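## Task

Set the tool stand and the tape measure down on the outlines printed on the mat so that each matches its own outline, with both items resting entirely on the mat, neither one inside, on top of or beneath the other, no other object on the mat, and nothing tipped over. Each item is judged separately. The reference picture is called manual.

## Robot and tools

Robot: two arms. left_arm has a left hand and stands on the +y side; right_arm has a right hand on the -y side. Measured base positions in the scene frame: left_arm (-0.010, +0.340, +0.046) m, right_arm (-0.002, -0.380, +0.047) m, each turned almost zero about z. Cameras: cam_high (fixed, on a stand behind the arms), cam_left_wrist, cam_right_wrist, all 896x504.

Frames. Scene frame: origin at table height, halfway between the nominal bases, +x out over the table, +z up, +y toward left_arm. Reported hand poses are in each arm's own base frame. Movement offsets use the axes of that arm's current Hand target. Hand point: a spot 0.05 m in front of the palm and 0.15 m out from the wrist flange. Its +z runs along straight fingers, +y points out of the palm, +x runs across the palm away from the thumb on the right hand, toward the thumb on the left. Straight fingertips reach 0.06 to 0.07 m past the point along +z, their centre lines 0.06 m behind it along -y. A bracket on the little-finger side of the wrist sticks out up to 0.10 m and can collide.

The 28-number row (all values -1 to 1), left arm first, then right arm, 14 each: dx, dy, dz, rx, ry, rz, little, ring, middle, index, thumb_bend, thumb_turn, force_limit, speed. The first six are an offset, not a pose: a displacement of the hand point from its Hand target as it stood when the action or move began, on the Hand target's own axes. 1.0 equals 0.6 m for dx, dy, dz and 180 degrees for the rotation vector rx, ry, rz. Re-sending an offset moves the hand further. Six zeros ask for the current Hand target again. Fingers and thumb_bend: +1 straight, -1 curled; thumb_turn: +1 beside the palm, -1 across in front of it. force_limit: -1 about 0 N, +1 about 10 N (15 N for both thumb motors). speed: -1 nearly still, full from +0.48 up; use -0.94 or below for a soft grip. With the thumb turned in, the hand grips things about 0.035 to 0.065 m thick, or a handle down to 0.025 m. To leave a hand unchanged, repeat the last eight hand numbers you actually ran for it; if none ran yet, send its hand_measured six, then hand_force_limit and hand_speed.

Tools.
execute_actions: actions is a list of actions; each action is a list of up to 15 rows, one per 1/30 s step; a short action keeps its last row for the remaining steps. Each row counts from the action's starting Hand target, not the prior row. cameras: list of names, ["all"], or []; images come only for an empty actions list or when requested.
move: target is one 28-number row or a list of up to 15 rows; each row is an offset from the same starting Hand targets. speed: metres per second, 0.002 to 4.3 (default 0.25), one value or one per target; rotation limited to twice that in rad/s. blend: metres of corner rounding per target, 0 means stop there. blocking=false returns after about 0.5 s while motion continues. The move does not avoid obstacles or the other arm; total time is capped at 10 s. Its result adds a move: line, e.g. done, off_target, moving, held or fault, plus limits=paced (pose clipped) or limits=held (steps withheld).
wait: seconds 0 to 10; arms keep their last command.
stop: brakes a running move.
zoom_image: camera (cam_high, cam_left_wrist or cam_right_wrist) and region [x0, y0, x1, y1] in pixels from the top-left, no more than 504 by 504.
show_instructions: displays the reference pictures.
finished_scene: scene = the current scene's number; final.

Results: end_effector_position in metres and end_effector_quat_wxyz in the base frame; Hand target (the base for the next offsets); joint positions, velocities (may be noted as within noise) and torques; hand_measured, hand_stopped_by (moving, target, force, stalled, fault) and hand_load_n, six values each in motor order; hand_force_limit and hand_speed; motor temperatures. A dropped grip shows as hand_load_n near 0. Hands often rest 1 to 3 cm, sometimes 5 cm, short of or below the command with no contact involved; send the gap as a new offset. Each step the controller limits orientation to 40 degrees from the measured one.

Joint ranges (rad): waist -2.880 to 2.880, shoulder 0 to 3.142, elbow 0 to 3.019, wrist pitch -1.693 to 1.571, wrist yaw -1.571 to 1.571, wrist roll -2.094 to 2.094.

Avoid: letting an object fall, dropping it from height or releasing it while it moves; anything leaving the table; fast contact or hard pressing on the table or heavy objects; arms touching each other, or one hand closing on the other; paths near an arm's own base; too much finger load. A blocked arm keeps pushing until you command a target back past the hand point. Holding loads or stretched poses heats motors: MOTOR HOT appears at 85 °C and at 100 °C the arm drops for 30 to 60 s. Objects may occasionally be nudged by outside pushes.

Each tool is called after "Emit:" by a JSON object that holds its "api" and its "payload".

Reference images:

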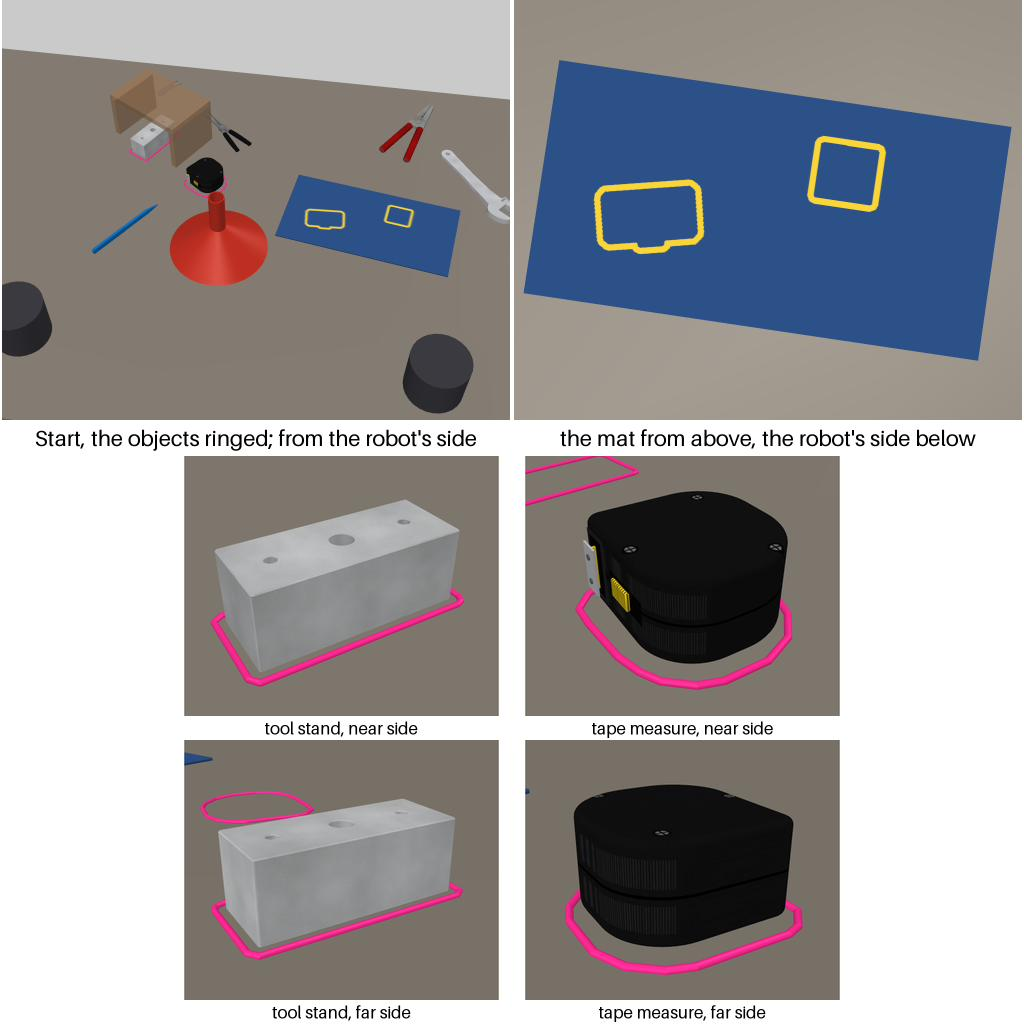

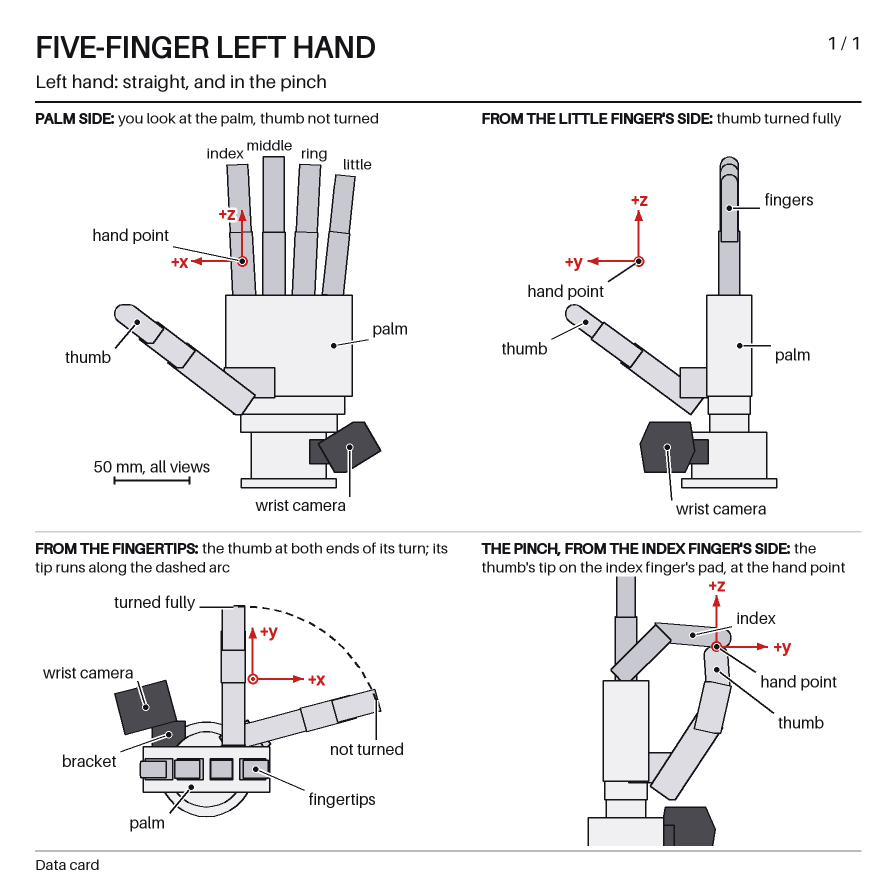

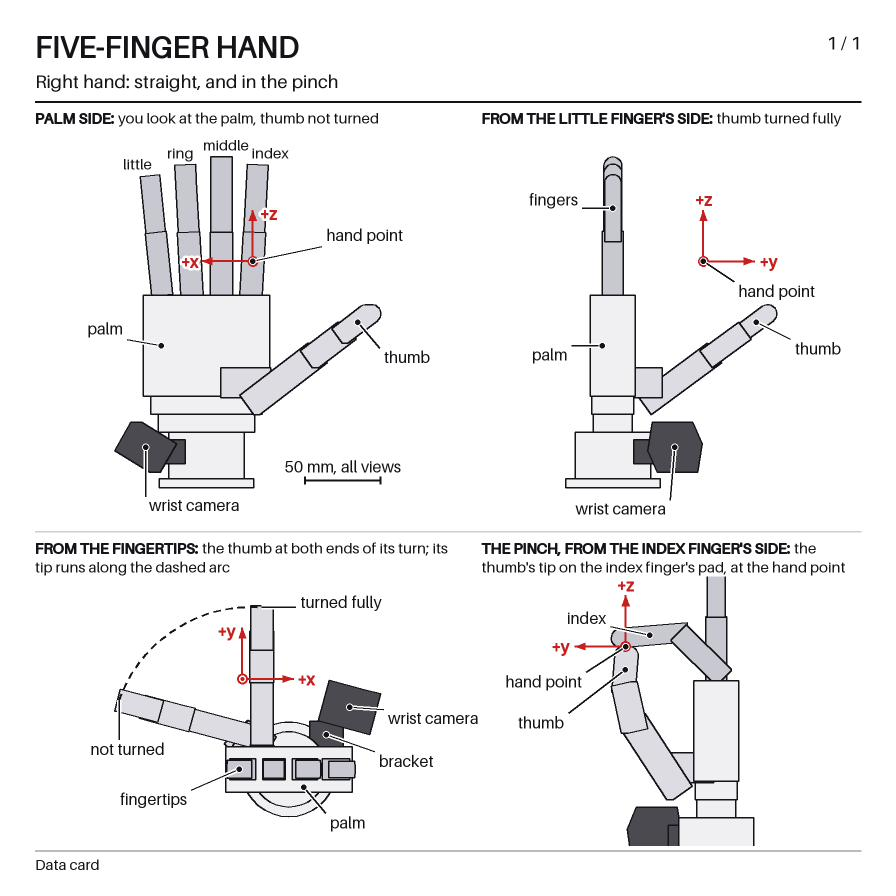

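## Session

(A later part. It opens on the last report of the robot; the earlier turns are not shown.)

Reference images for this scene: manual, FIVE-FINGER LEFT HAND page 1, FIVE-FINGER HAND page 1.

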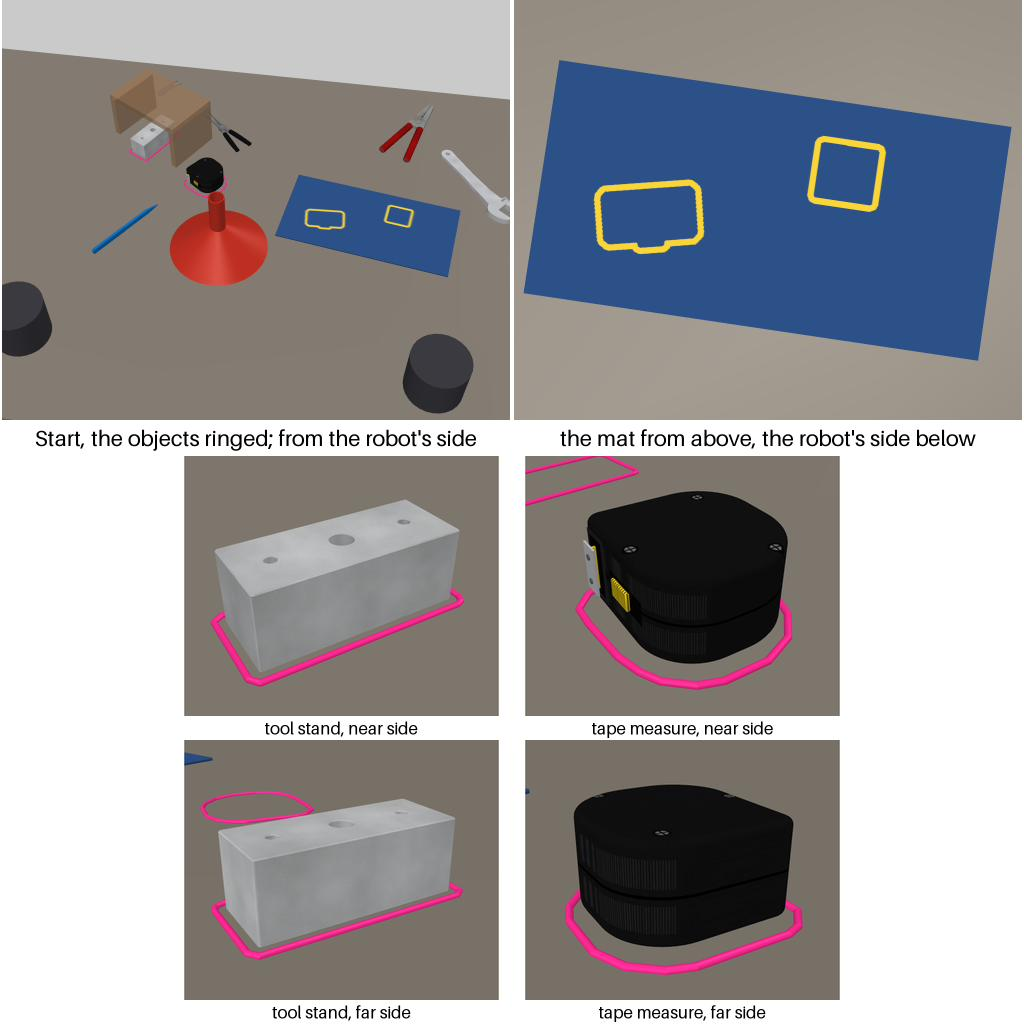

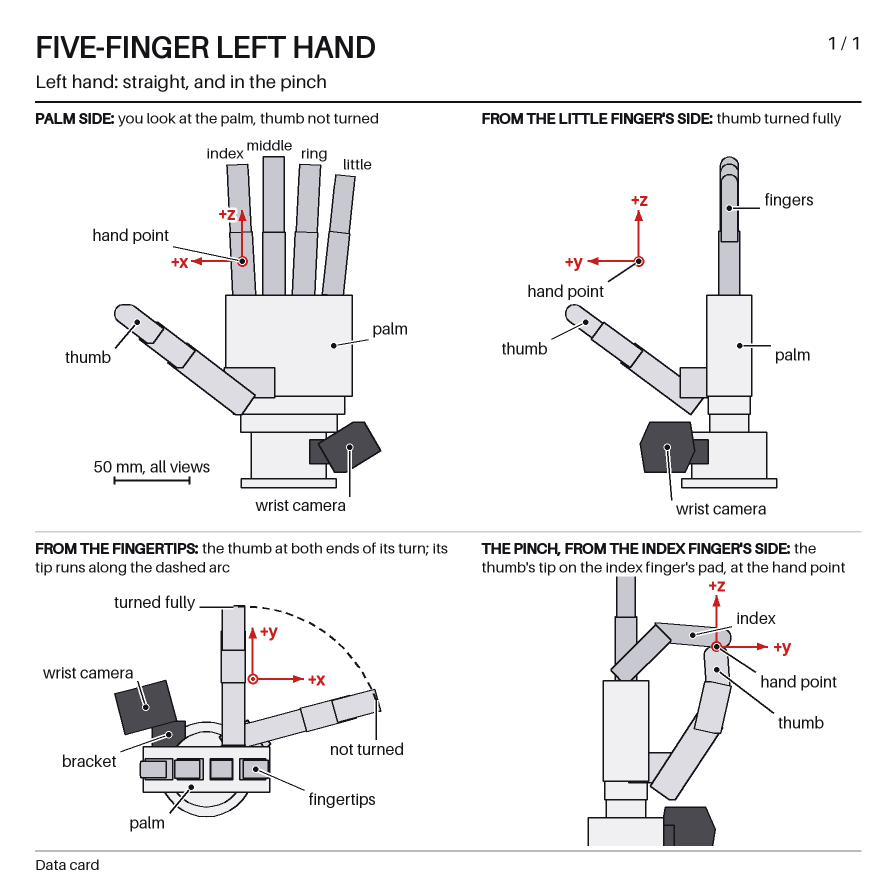

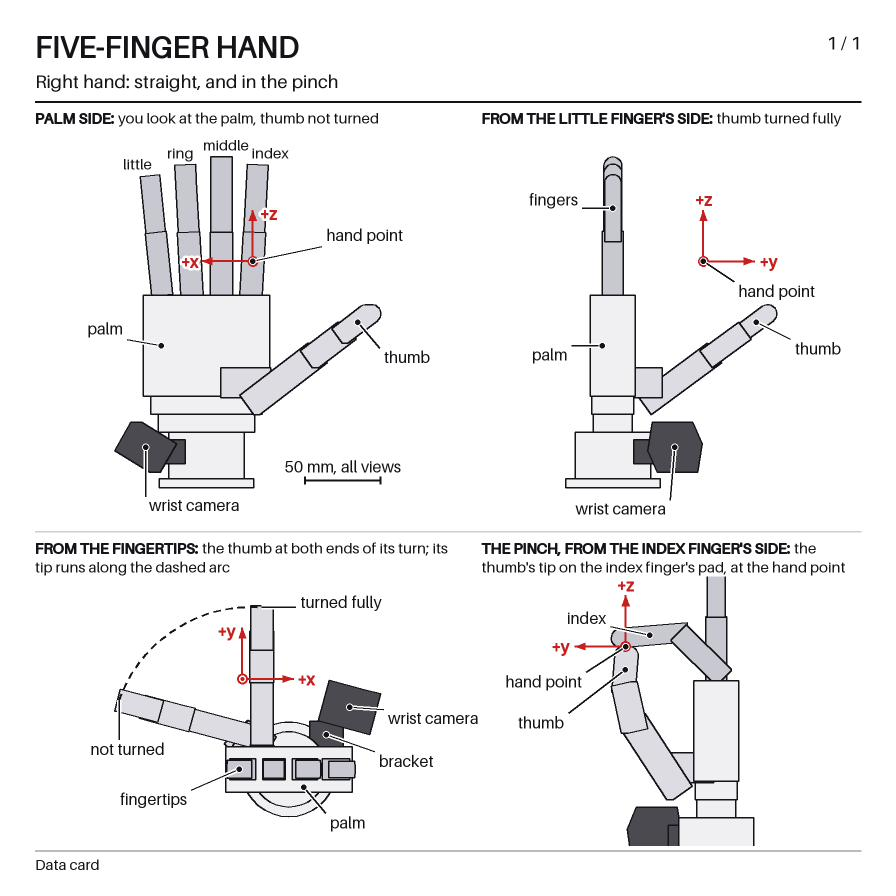

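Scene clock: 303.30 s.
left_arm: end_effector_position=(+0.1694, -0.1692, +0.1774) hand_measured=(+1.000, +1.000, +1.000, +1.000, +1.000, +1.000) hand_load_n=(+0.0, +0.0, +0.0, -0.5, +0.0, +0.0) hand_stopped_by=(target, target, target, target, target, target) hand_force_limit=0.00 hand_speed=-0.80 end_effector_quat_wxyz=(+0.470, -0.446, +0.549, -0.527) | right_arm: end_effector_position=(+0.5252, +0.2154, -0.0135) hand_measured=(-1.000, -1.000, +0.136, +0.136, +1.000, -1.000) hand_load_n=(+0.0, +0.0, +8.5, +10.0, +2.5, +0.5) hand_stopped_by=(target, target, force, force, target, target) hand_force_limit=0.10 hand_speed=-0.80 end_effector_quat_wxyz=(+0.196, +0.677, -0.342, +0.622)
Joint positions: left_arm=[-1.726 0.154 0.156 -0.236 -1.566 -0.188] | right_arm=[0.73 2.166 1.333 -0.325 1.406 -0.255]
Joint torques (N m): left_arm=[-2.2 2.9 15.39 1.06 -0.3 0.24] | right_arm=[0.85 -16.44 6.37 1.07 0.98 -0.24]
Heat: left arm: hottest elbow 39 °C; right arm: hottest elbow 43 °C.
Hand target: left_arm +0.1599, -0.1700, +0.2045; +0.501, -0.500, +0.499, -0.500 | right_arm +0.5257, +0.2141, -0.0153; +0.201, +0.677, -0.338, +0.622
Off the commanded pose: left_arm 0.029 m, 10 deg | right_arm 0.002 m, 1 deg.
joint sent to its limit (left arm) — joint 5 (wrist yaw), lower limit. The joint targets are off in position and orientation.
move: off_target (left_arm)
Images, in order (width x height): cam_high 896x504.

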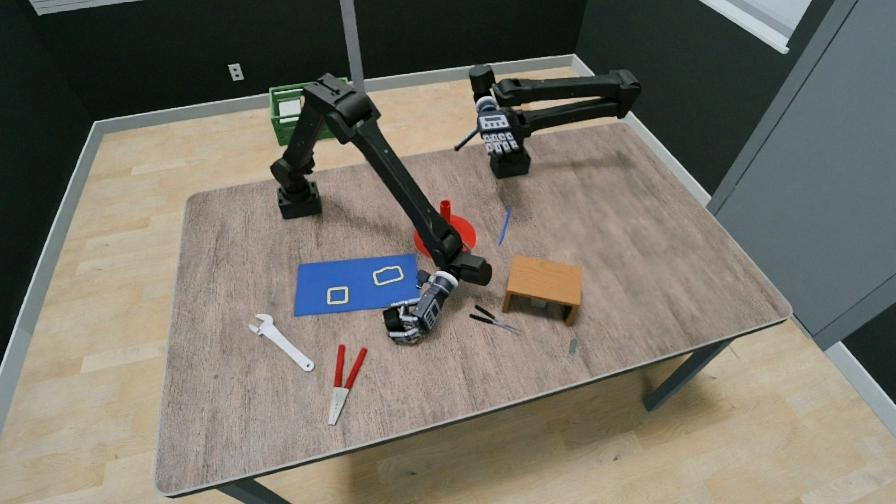

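Emit:
{"api": "move", "payload": {"target": [0,0,0,0,0,0,1,1,1,1,1,1,0.0,-0.8,-0.013,0.002,0.002,0,0,0,-1,-1,-0.3,-0.3,1,-1,0.1,-0.8], "speed": 0.03, "cameras": ["cam_high"]}}

Emit:
{"api": "zoom_image", "payload": {"camera": "cam_high", "region": [370, 280, 450, 350]}}

Scene clock: 306.47 s.
left_arm: end_effector_position=(+0.1694, -0.1692, +0.1774) hand_measured=(+1.000, +1.000, +1.000, +1.000, +1.000, +1.000) hand_load_n=(+0.0, +0.0, -0.5, +0.0, +0.0, +0.0) hand_stopped_by=(target, target, target, target, target, target) hand_force_limit=0.00 hand_speed=-0.80 end_effector_quat_wxyz=(+0.470, -0.446, +0.549, -0.527) | right_arm: end_effector_position=(+0.5259, +0.2158, -0.0168) hand_measured=(-1.000, -1.000, +0.136, +0.136, +1.000, -1.000) hand_load_n=(+0.0, +0.0, +8.5, +10.0, +2.5, +0.0) hand_stopped_by=(target, target, force, force, target, target) hand_force_limit=0.10 hand_speed=-0.80 end_effector_quat_wxyz=(+0.195, +0.676, -0.343, +0.623)
Joint positions: left_arm=[-1.726 0.154 0.156 -0.236 -1.566 -0.188] | right_arm=[0.73 2.173 1.333 -0.308 1.407 -0.262]
Joint torques (N m): left_arm=[-2.2 2.67 15.38 1.1 -0.29 0.25] | right_arm=[0.26 -15.44 6.22 1.22 0.94 -0.18]
Heat: left arm: hottest elbow 39 °C; right arm: hottest elbow 43 °C.
Hand target: left_arm +0.1599, -0.1700, +0.2045; +0.501, -0.500, +0.499, -0.500 | right_arm +0.5257, +0.2140, -0.0231; +0.201, +0.677, -0.338, +0.622
Off the commanded pose: left_arm 0.029 m, 10 deg | right_arm 0.007 m, 1 deg.
joint sent to its limit (left arm) — joint 5 (wrist yaw), lower limit. The joint targets are off in position and orientation.
move: off_target (left_arm)
Images, in order (width x height): cam_high 896x504.

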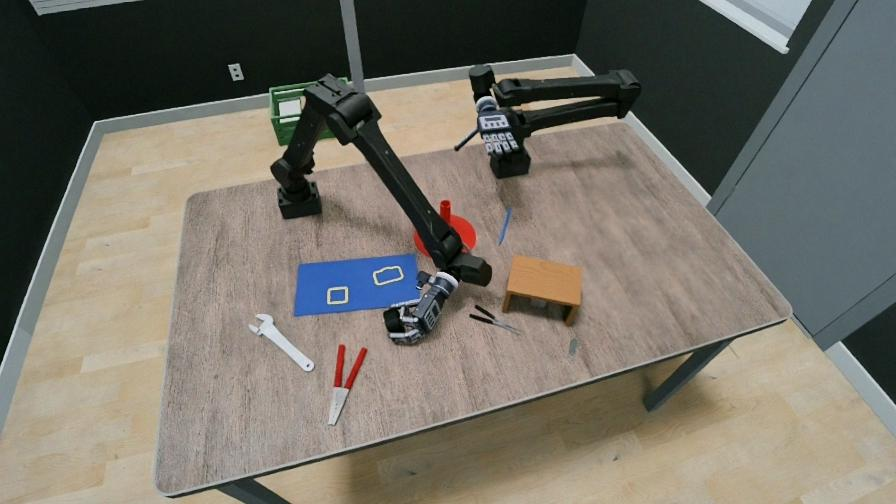

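Scaled by 6.300 from the camera's 896x504 image, which has a finer 1280x720 frame.

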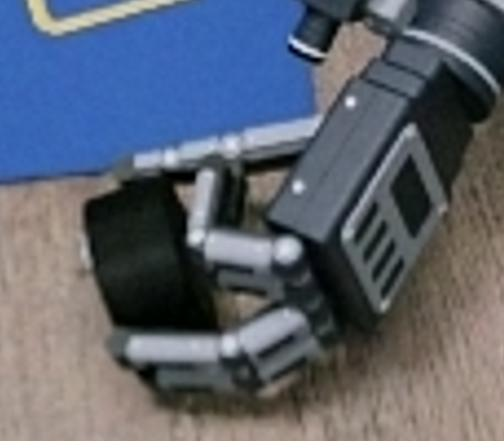

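Emit:
{"api": "move", "payload": {"target": [[0,0,0,0,0,0,1,1,1,1,1,1,0.0,-0.8,0,0,0,0,0,0,-1,-1,0.2,0.2,1,-1,0.1,-0.9]], "cameras": ["cam_high"]}}

Emit:
{"api": "zoom_image", "payload": {"camera": "cam_high", "region": [370, 280, 450, 350]}}

Scene clock: 309.10 s.
left_arm: end_effector_position=(+0.1694, -0.1692, +0.1774) hand_measured=(+1.000, +1.000, +1.000, +1.000, +1.000, +1.000) hand_load_n=(+0.0, +0.0, +0.0, +0.0, +0.0, +0.0) hand_stopped_by=(target, target, target, target, target, target) hand_force_limit=0.00 hand_speed=-0.80 end_effector_quat_wxyz=(+0.470, -0.446, +0.549, -0.527) | right_arm: end_effector_position=(+0.5260, +0.2158, -0.0165) hand_measured=(-1.000, -1.000, +0.200, +0.200, +1.000, -1.000) hand_load_n=(+0.0, +0.0, +0.0, +0.0, +0.0, +0.5) hand_stopped_by=(target, target, target, target, target, target) hand_force_limit=0.10 hand_speed=-0.90 end_effector_quat_wxyz=(+0.197, +0.677, -0.341, +0.622)
Joint positions: left_arm=[-1.726 0.154 0.156 -0.236 -1.566 -0.188] | right_arm=[0.73 2.173 1.333 -0.306 1.407 -0.268]
Joint torques (N m): left_arm=[-2.32 2.78 15.38 1.05 -0.3 0.24] | right_arm=[0.38 -15.68 6.41 1.17 0.95 -0.25]
Heat: left arm: hottest elbow 39 °C; right arm: hottest elbow 42 °C.
Hand target: left_arm +0.1599, -0.1700, +0.2045; +0.501, -0.500, +0.499, -0.500 | right_arm +0.5257, +0.2140, -0.0232; +0.201, +0.677, -0.338, +0.622
Off the commanded pose: left_arm 0.029 m, 10 deg | right_arm 0.007 m, 1 deg.
joint sent to its limit (left arm) — joint 5 (wrist yaw), lower limit. The joint targets are off in position and orientation.
move: off_target (left_arm)
Images, in order (width x height): cam_high 896x504.

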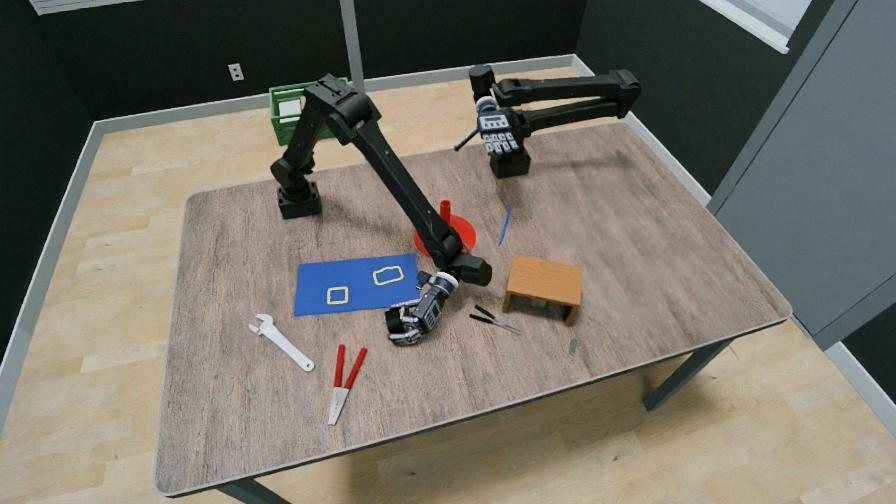

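Scaled by 6.300 from the camera's 896x504 image, which has a finer 1280x720 frame.

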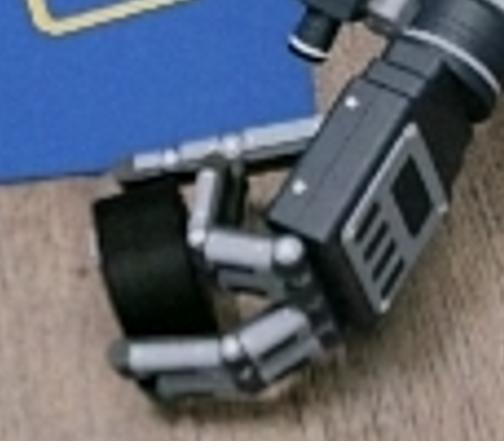

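Emit:
{"api": "move", "payload": {"target": [[0,0,0,0,0,0,1,1,1,1,1,1,0.0,-0.8,0,0,0,0,0,0,-1,-1,1,1,1,-1,0.1,-0.6],[0,0,0,0,0,0,1,1,1,1,1,1,0.0,-0.8,0.0,0,-0.14,0,0,0,-1,-1,1,1,1,-1,0.1,-0.6],[0,0,0,0,0,0,1,1,1,1,1,1,0.0,-0.8,0.293,-0.044,-0.184,0,0,0,-1,-1,1,1,1,-1,0.1,-0.6]], "speed": [0.1,0.1,0.2], "cameras": ["cam_high"]}}

Emit:
{"api": "zoom_image", "payload": {"camera": "cam_high", "region": [370, 280, 450, 350]}}

Scene clock: 318.80 s.
left_arm: end_effector_position=(+0.1694, -0.1692, +0.1774) hand_measured=(+1.000, +1.000, +1.000, +1.000, +1.000, +1.000) hand_load_n=(+0.0, +0.0, -0.5, +0.0, +0.0, -0.5) hand_stopped_by=(target, target, target, target, target, target) hand_force_limit=0.00 hand_speed=-0.80 end_effector_quat_wxyz=(+0.470, -0.446, +0.549, -0.527) | right_arm: end_effector_position=(+0.4600, +0.2630, +0.1662) hand_measured=(-1.000, -1.000, +1.000, +1.000, +1.000, -1.000) hand_load_n=(+0.0, +0.0, +0.0, +0.0, +0.0, +0.5) hand_stopped_by=(target, target, target, target, target, target) hand_force_limit=0.10 hand_speed=-0.60 end_effector_quat_wxyz=(+0.207, +0.680, -0.331, +0.620)
Joint positions: left_arm=[-1.726 0.154 0.156 -0.236 -1.566 -0.188] | right_arm=[0.871 2.019 1.632 -1.658 1.407 0.611]
Joint torques (N m): left_arm=[-2.49 2.9 15.38 1.09 -0.29 0.24] | right_arm=[1.03 -15.79 11.12 -1.11 0.77 0]
Motor temperatures (°C): left_arm=[35 33 40 30 28 30] | right_arm=[30 38 42 31 32 30]
Heat: left arm: hottest elbow 40 °C; right arm: hottest elbow 42 °C.
Hand target: left_arm +0.1599, -0.1700, +0.2045; +0.501, -0.500, +0.499, -0.500 | right_arm +0.4659, +0.2721, +0.1688; +0.201, +0.677, -0.338, +0.622
Off the commanded pose: left_arm 0.029 m, 10 deg | right_arm 0.011 m, 1 deg.
joint sent to its limit (left arm) — joint 5 (wrist yaw), lower limit. The joint targets are off in position and orientation.
move: off_target (left_arm, right_arm)
Images, in order (width x height): cam_high 896x504.

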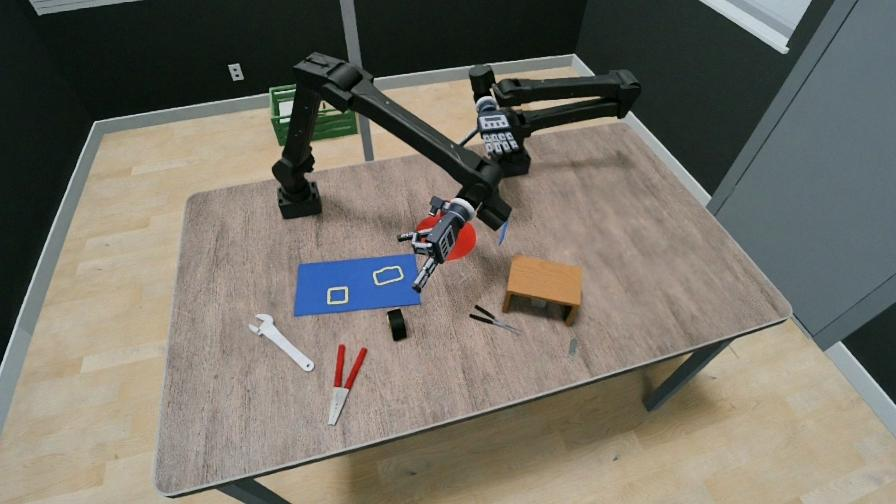

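Scaled by 6.300 from the camera's 896x504 image, which has a finer 1280x720 frame.

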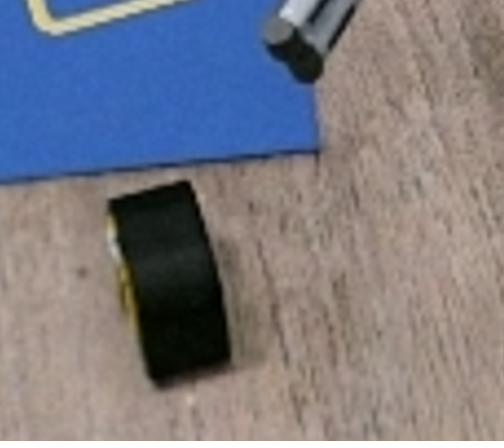

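Emit:
{"api": "zoom_image", "payload": {"camera": "cam_high", "region": [382, 302, 412, 346]}}

Scaled by 11.455 from the camera's 896x504 image, which has a finer 1280x720 frame.

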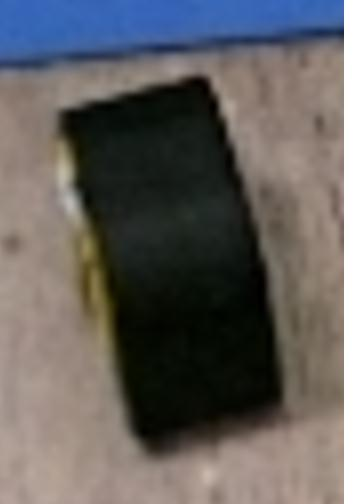

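Emit:
{"api": "move", "payload": {"target": [0,0,0,0,0,0,1,1,1,1,1,1,0.0,-0.8,0.07,0.012,0.104,0.403,-0.390,-0.0644,-1,-1,0.44,0.44,1,-1,0.1,-0.6], "speed": 0.3, "cameras": ["cam_high","cam_right_wrist"]}}

Scene clock: 341.90 s.
left_arm: end_effector_position=(+0.1694, -0.1692, +0.1774) hand_measured=(+1.000, +1.000, +1.000, +1.000, +1.000, +1.000) hand_load_n=(+0.0, +0.0, +0.0, +0.0, +0.0, +0.0) hand_stopped_by=(target, target, target, target, target, target) hand_force_limit=0.00 hand_speed=-0.80 end_effector_quat_wxyz=(+0.470, -0.446, +0.549, -0.527) | right_arm: end_effector_position=(+0.4884, +0.2166, +0.1844) hand_measured=(-1.000, -1.000, +0.440, +0.440, +1.000, -1.000) hand_load_n=(+0.0, +0.0, +0.0, +0.0, +0.0, +0.5) hand_stopped_by=(target, target, target, target, target, target) hand_force_limit=0.10 hand_speed=-0.60 end_effector_quat_wxyz=(-0.373, +0.906, +0.080, +0.186)
Joint positions: left_arm=[-1.726 0.154 0.156 -0.236 -1.566 -0.188] | right_arm=[0.269 1.464 1.223 -0.721 -0.65 -1.266]
Joint torques (N m): left_arm=[-2.43 3.02 15.38 1.06 -0.27 0.24] | right_arm=[-0.26 -9.76 13.97 0.65 -0.53 -0.12]
Heat: left arm: hottest elbow 40 °C; right arm: hottest elbow 43 °C.
Hand target: left_arm +0.1599, -0.1700, +0.2045; +0.501, -0.500, +0.499, -0.500 | right_arm +0.5049, +0.2151, +0.1997; -0.374, +0.902, +0.083, +0.200
Off the commanded pose: left_arm 0.029 m, 10 deg | right_arm 0.023 m, 2 deg.
joint sent to its limit (left arm) — joint 5 (wrist yaw), lower limit. The joint targets are off in position and orientation.
move: off_target (left_arm, right_arm)
Images, in order (width x height): cam_high 896x504, cam_right_wrist 896x504.

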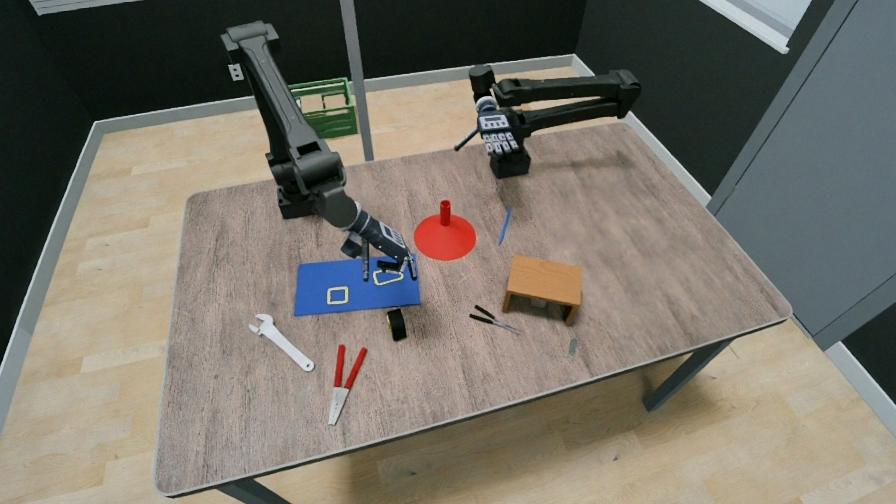

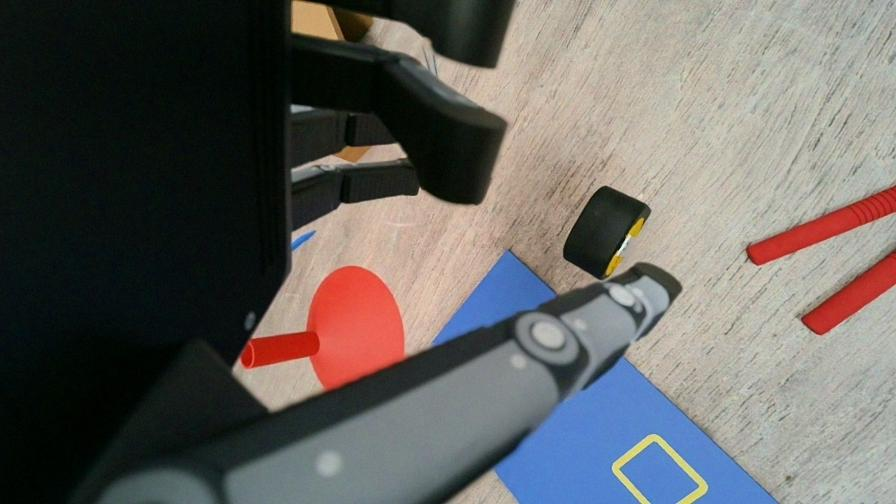

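Emit:
{"api": "zoom_image", "payload": {"camera": "cam_right_wrist", "region": [550, 170, 670, 290]}}

Scaled by 4.200 from the camera's 896x504 image, which has a finer 1280x720 frame.

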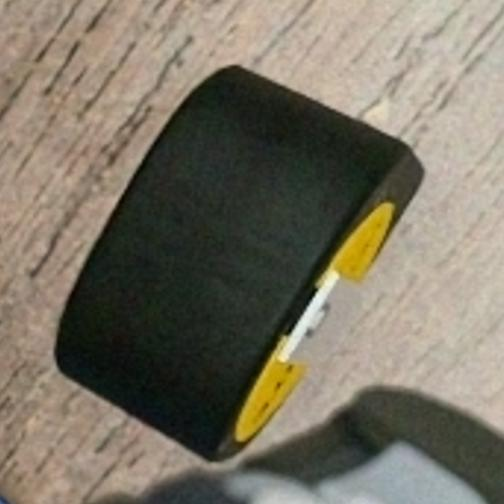

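Emit:
{"api": "move", "payload": {"target": [0,0,0,0,0,0,1,1,1,1,1,1,0.0,-0.8,-0.067,0.123,0.119,0,0,0,-1,-1,0.44,0.44,1,-1,0.1,-0.8], "speed": 0.2, "cameras": ["cam_high","cam_right_wrist"]}}

Emit:
{"api": "zoom_image", "payload": {"camera": "cam_high", "region": [350, 240, 440, 350]}}

Scene clock: 348.73 s.
left_arm: end_effector_position=(+0.1694, -0.1692, +0.1774) hand_measured=(+1.000, +1.000, +1.000, +1.000, +1.000, +1.000) hand_load_n=(+0.0, +0.0, +0.0, +0.0, +0.0, +0.0) hand_stopped_by=(target, target, target, target, target, target) hand_force_limit=0.00 hand_speed=-0.80 end_effector_quat_wxyz=(+0.470, -0.446, +0.549, -0.527) | right_arm: end_effector_position=(+0.5038, +0.2190, +0.0888) hand_measured=(-1.000, -1.000, +0.440, +0.440, +1.000, -1.000) hand_load_n=(+0.0, +0.0, +0.0, +0.0, +0.0, +0.0) hand_stopped_by=(target, target, target, target, target, target) hand_force_limit=0.10 hand_speed=-0.80 end_effector_quat_wxyz=(-0.374, +0.904, +0.084, +0.189)
Joint positions: left_arm=[-1.726 0.154 0.156 -0.236 -1.566 -0.188] | right_arm=[0.265 1.592 1.098 -0.465 -0.655 -1.276]
Joint torques (N m): left_arm=[-2.37 2.78 15.42 1.09 -0.3 0.25] | right_arm=[-1.14 -10.75 9.07 1.74 -0.49 -0.15]
Heat: left arm: hottest elbow 40 °C; right arm: hottest elbow 44 °C.
Hand target: left_arm +0.1599, -0.1700, +0.2045; +0.501, -0.500, +0.499, -0.500 | right_arm +0.5119, +0.2135, +0.0897; -0.374, +0.902, +0.083, +0.200
Off the commanded pose: left_arm 0.029 m, 10 deg | right_arm 0.010 m, 1 deg.
joint sent to its limit (left arm) — joint 5 (wrist yaw), lower limit. The joint targets are off in position and orientation.
move: off_target (left_arm)
Images, in order (width x height): cam_high 896x504, cam_right_wrist 896x504.

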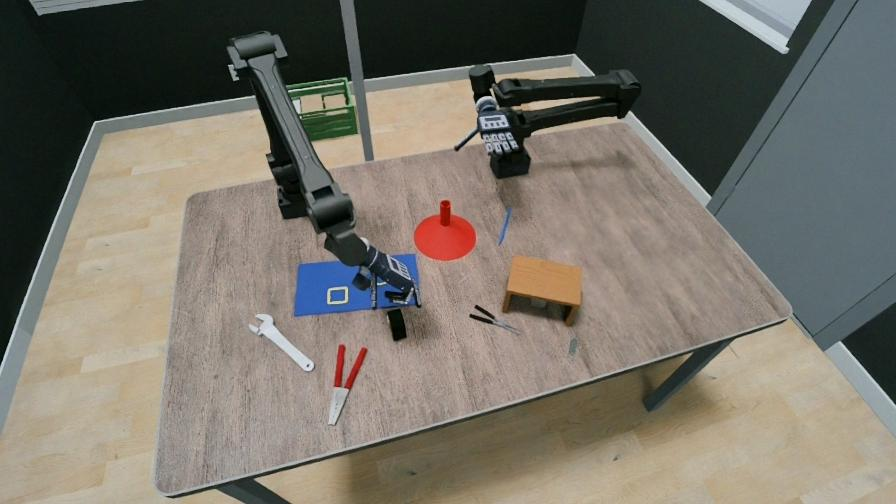

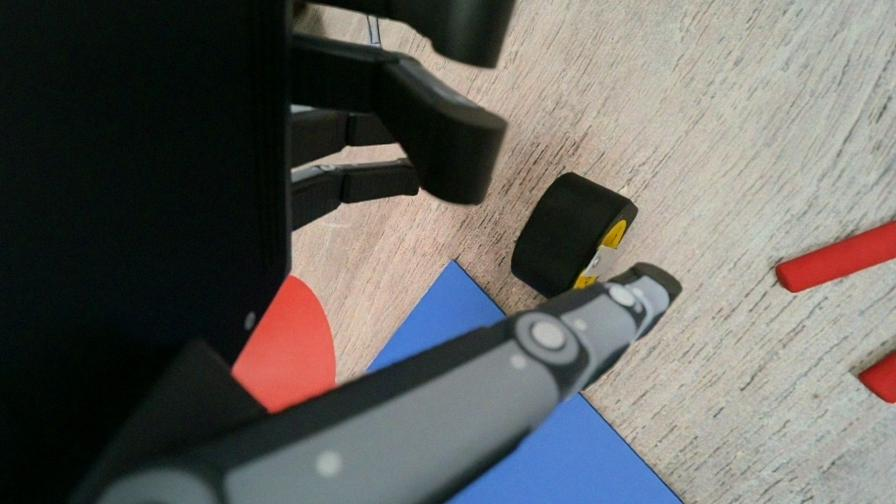

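Scaled by 4.582 from the camera's 896x504 image, which has a finer 1280x720 frame.

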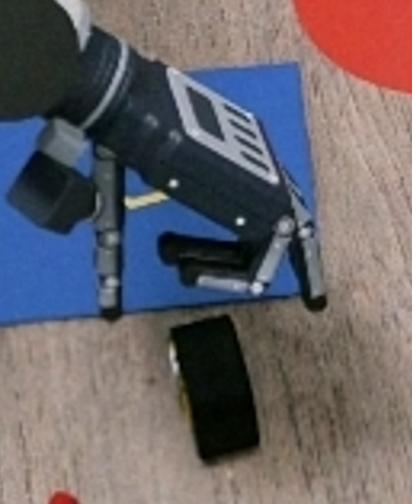

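Emit:
{"api": "move", "payload": {"target": [0,0,0,0,0,0,1,1,1,1,1,1,0.0,-0.8,-0.0606,0.0978,0.086,0,0,0,-1,-1,0.44,0.44,1,-1,0.1,-0.8], "speed": 0.1, "cameras": ["cam_high","cam_right_wrist"]}}

Emit:
{"api": "zoom_image", "payload": {"camera": "cam_high", "region": [350, 260, 440, 350]}}

Scene clock: 354.00 s.
left_arm: end_effector_position=(+0.1694, -0.1692, +0.1774) hand_measured=(+1.000, +1.000, +1.000, +1.000, +1.000, +1.000) hand_load_n=(+0.0, +0.0, -0.5, +0.0, +0.0, +0.0) hand_stopped_by=(target, target, target, target, target, target) hand_force_limit=0.00 hand_speed=-0.80 end_effector_quat_wxyz=(+0.470, -0.446, +0.549, -0.527) | right_arm: end_effector_position=(+0.5062, +0.2158, +0.0080) hand_measured=(-1.000, -1.000, +0.440, +0.440, +1.000, -1.000) hand_load_n=(+0.0, +0.0, +0.0, +0.0, +0.0, +0.0) hand_stopped_by=(target, target, target, target, target, target) hand_force_limit=0.10 hand_speed=-0.80 end_effector_quat_wxyz=(-0.375, +0.903, +0.085, +0.194)
Joint positions: left_arm=[-1.726 0.154 0.156 -0.236 -1.566 -0.188] | right_arm=[0.257 1.719 1.005 -0.241 -0.661 -1.285]
Joint torques (N m): left_arm=[-2.43 3.02 15.36 1.02 -0.28 0.24] | right_arm=[-0.44 -11.93 7.58 1.62 -0.49 -0.18]
Heat: left arm: hottest elbow 40 °C; right arm: hottest elbow 44 °C.
Hand target: left_arm +0.1599, -0.1700, +0.2045; +0.501, -0.500, +0.499, -0.500 | right_arm +0.5118, +0.2085, +0.0035; -0.374, +0.902, +0.083, +0.200
Off the commanded pose: left_arm 0.029 m, 10 deg | right_arm 0.010 m, 1 deg.
joint sent to its limit (left arm) — joint 5 (wrist yaw), lower limit. The joint targets are off in position and orientation.
move: off_target (left_arm)
Images, in order (width x height): cam_high 896x504, cam_right_wrist 896x504.

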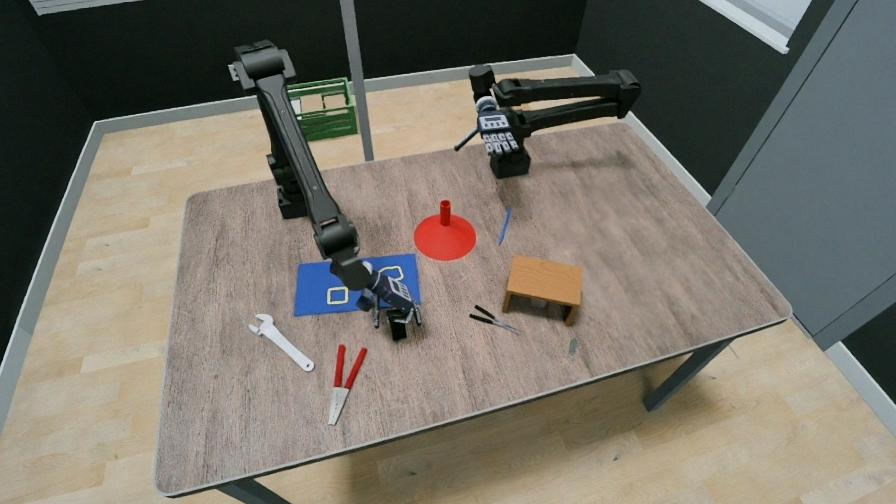

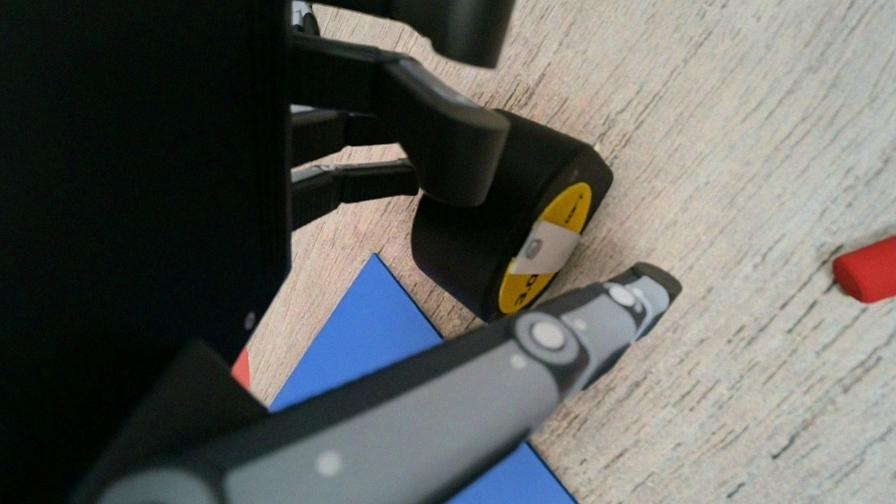

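Scaled by 5.600 from the camera's 896x504 image, which has a finer 1280x720 frame.

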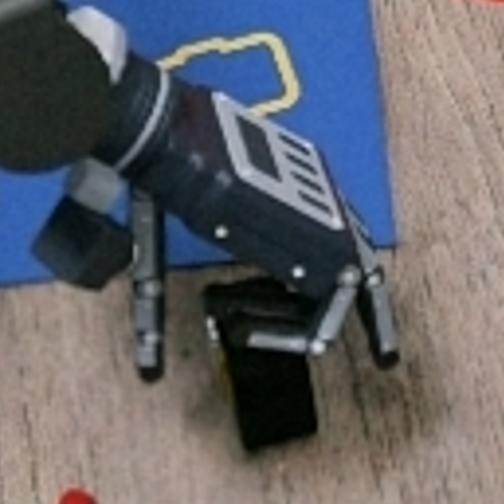

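Emit:
{"api": "move", "payload": {"target": [[0,0,0,0,0,0,1,1,1,1,1,1,0.0,-0.8,-0.0085,0.0128,0.0128,0,0,0,-1,-1,0.44,0.44,1,-1,0.1,-0.8],[0,0,0,0,0,0,1,1,1,1,1,1,0.0,-0.8,-0.0085,0.0128,0.0128,0,0,0,-1,-1,-0.4,-0.4,-0.3,-1,0.1,-0.85]], "speed": 0.05, "cameras": ["cam_high","cam_right_wrist"]}}

Emit:
{"api": "zoom_image", "payload": {"camera": "cam_high", "region": [350, 260, 440, 350]}}

Scene clock: 360.03 s.
left_arm: end_effector_position=(+0.1694, -0.1692, +0.1774) hand_measured=(+1.000, +1.000, +1.000, +1.000, +1.000, +1.000) hand_load_n=(+0.0, +0.0, +0.0, +0.0, +0.0, +0.0) hand_stopped_by=(target, target, target, target, target, target) hand_force_limit=0.00 hand_speed=-0.80 end_effector_quat_wxyz=(+0.470, -0.446, +0.549, -0.527) | right_arm: end_effector_position=(+0.5074, +0.2165, -0.0023) hand_measured=(-1.000, -1.000, -0.042, -0.070, +0.748, -1.000) hand_load_n=(+0.0, +0.0, +6.5, +8.5, +9.5, -1.0) hand_stopped_by=(target, target, force, force, force, target) hand_force_limit=0.10 hand_speed=-0.85 end_effector_quat_wxyz=(-0.376, +0.902, +0.087, +0.196)
Joint positions: left_arm=[-1.726 0.154 0.156 -0.236 -1.566 -0.188] | right_arm=[0.257 1.74 0.997 -0.207 -0.662 -1.285]
Joint torques (N m): left_arm=[-2.43 2.9 15.39 1.09 -0.29 0.24] | right_arm=[-0.85 -11.63 7.3 1.7 -0.45 -0.12]
Heat: left arm: hottest elbow 40 °C; right arm: hottest elbow 43 °C.
Hand target: left_arm +0.1599, -0.1700, +0.2045; +0.501, -0.500, +0.499, -0.500 | right_arm +0.5116, +0.2085, -0.0084; -0.374, +0.902, +0.083, +0.199
Off the commanded pose: left_arm 0.029 m, 10 deg | right_arm 0.011 m, 1 deg.
joint sent to its limit (left arm) — joint 5 (wrist yaw), lower limit. The joint targets are off in position and orientation.
move: off_target (left_arm, right_arm); target 2's new numbers were sent with right_arm's hand 0.011 m and 1 deg from that target
Images, in order (width x height): cam_high 896x504, cam_right_wrist 896x504.

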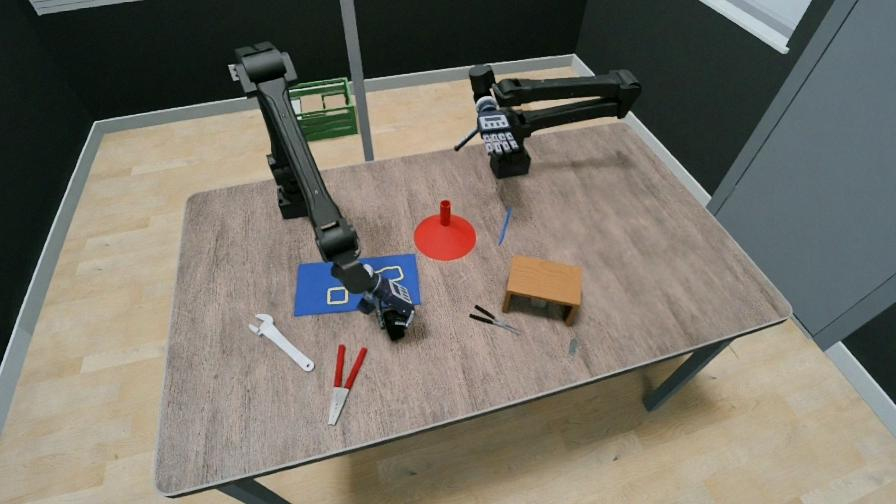

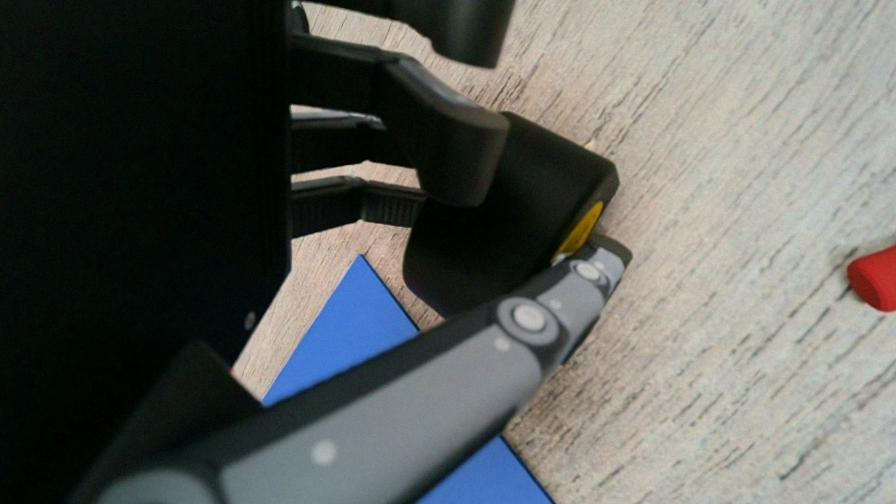

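Scaled by 5.600 from the camera's 896x504 image, which has a finer 1280x720 frame.

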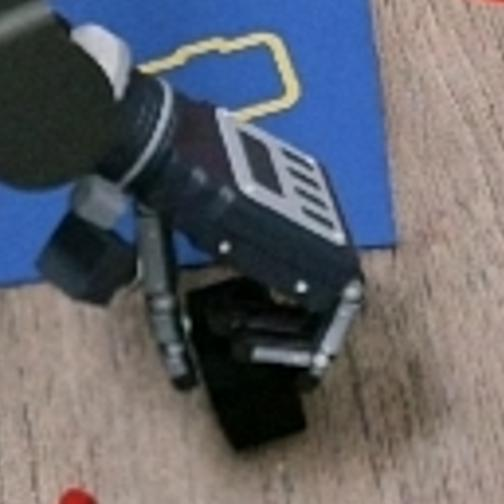

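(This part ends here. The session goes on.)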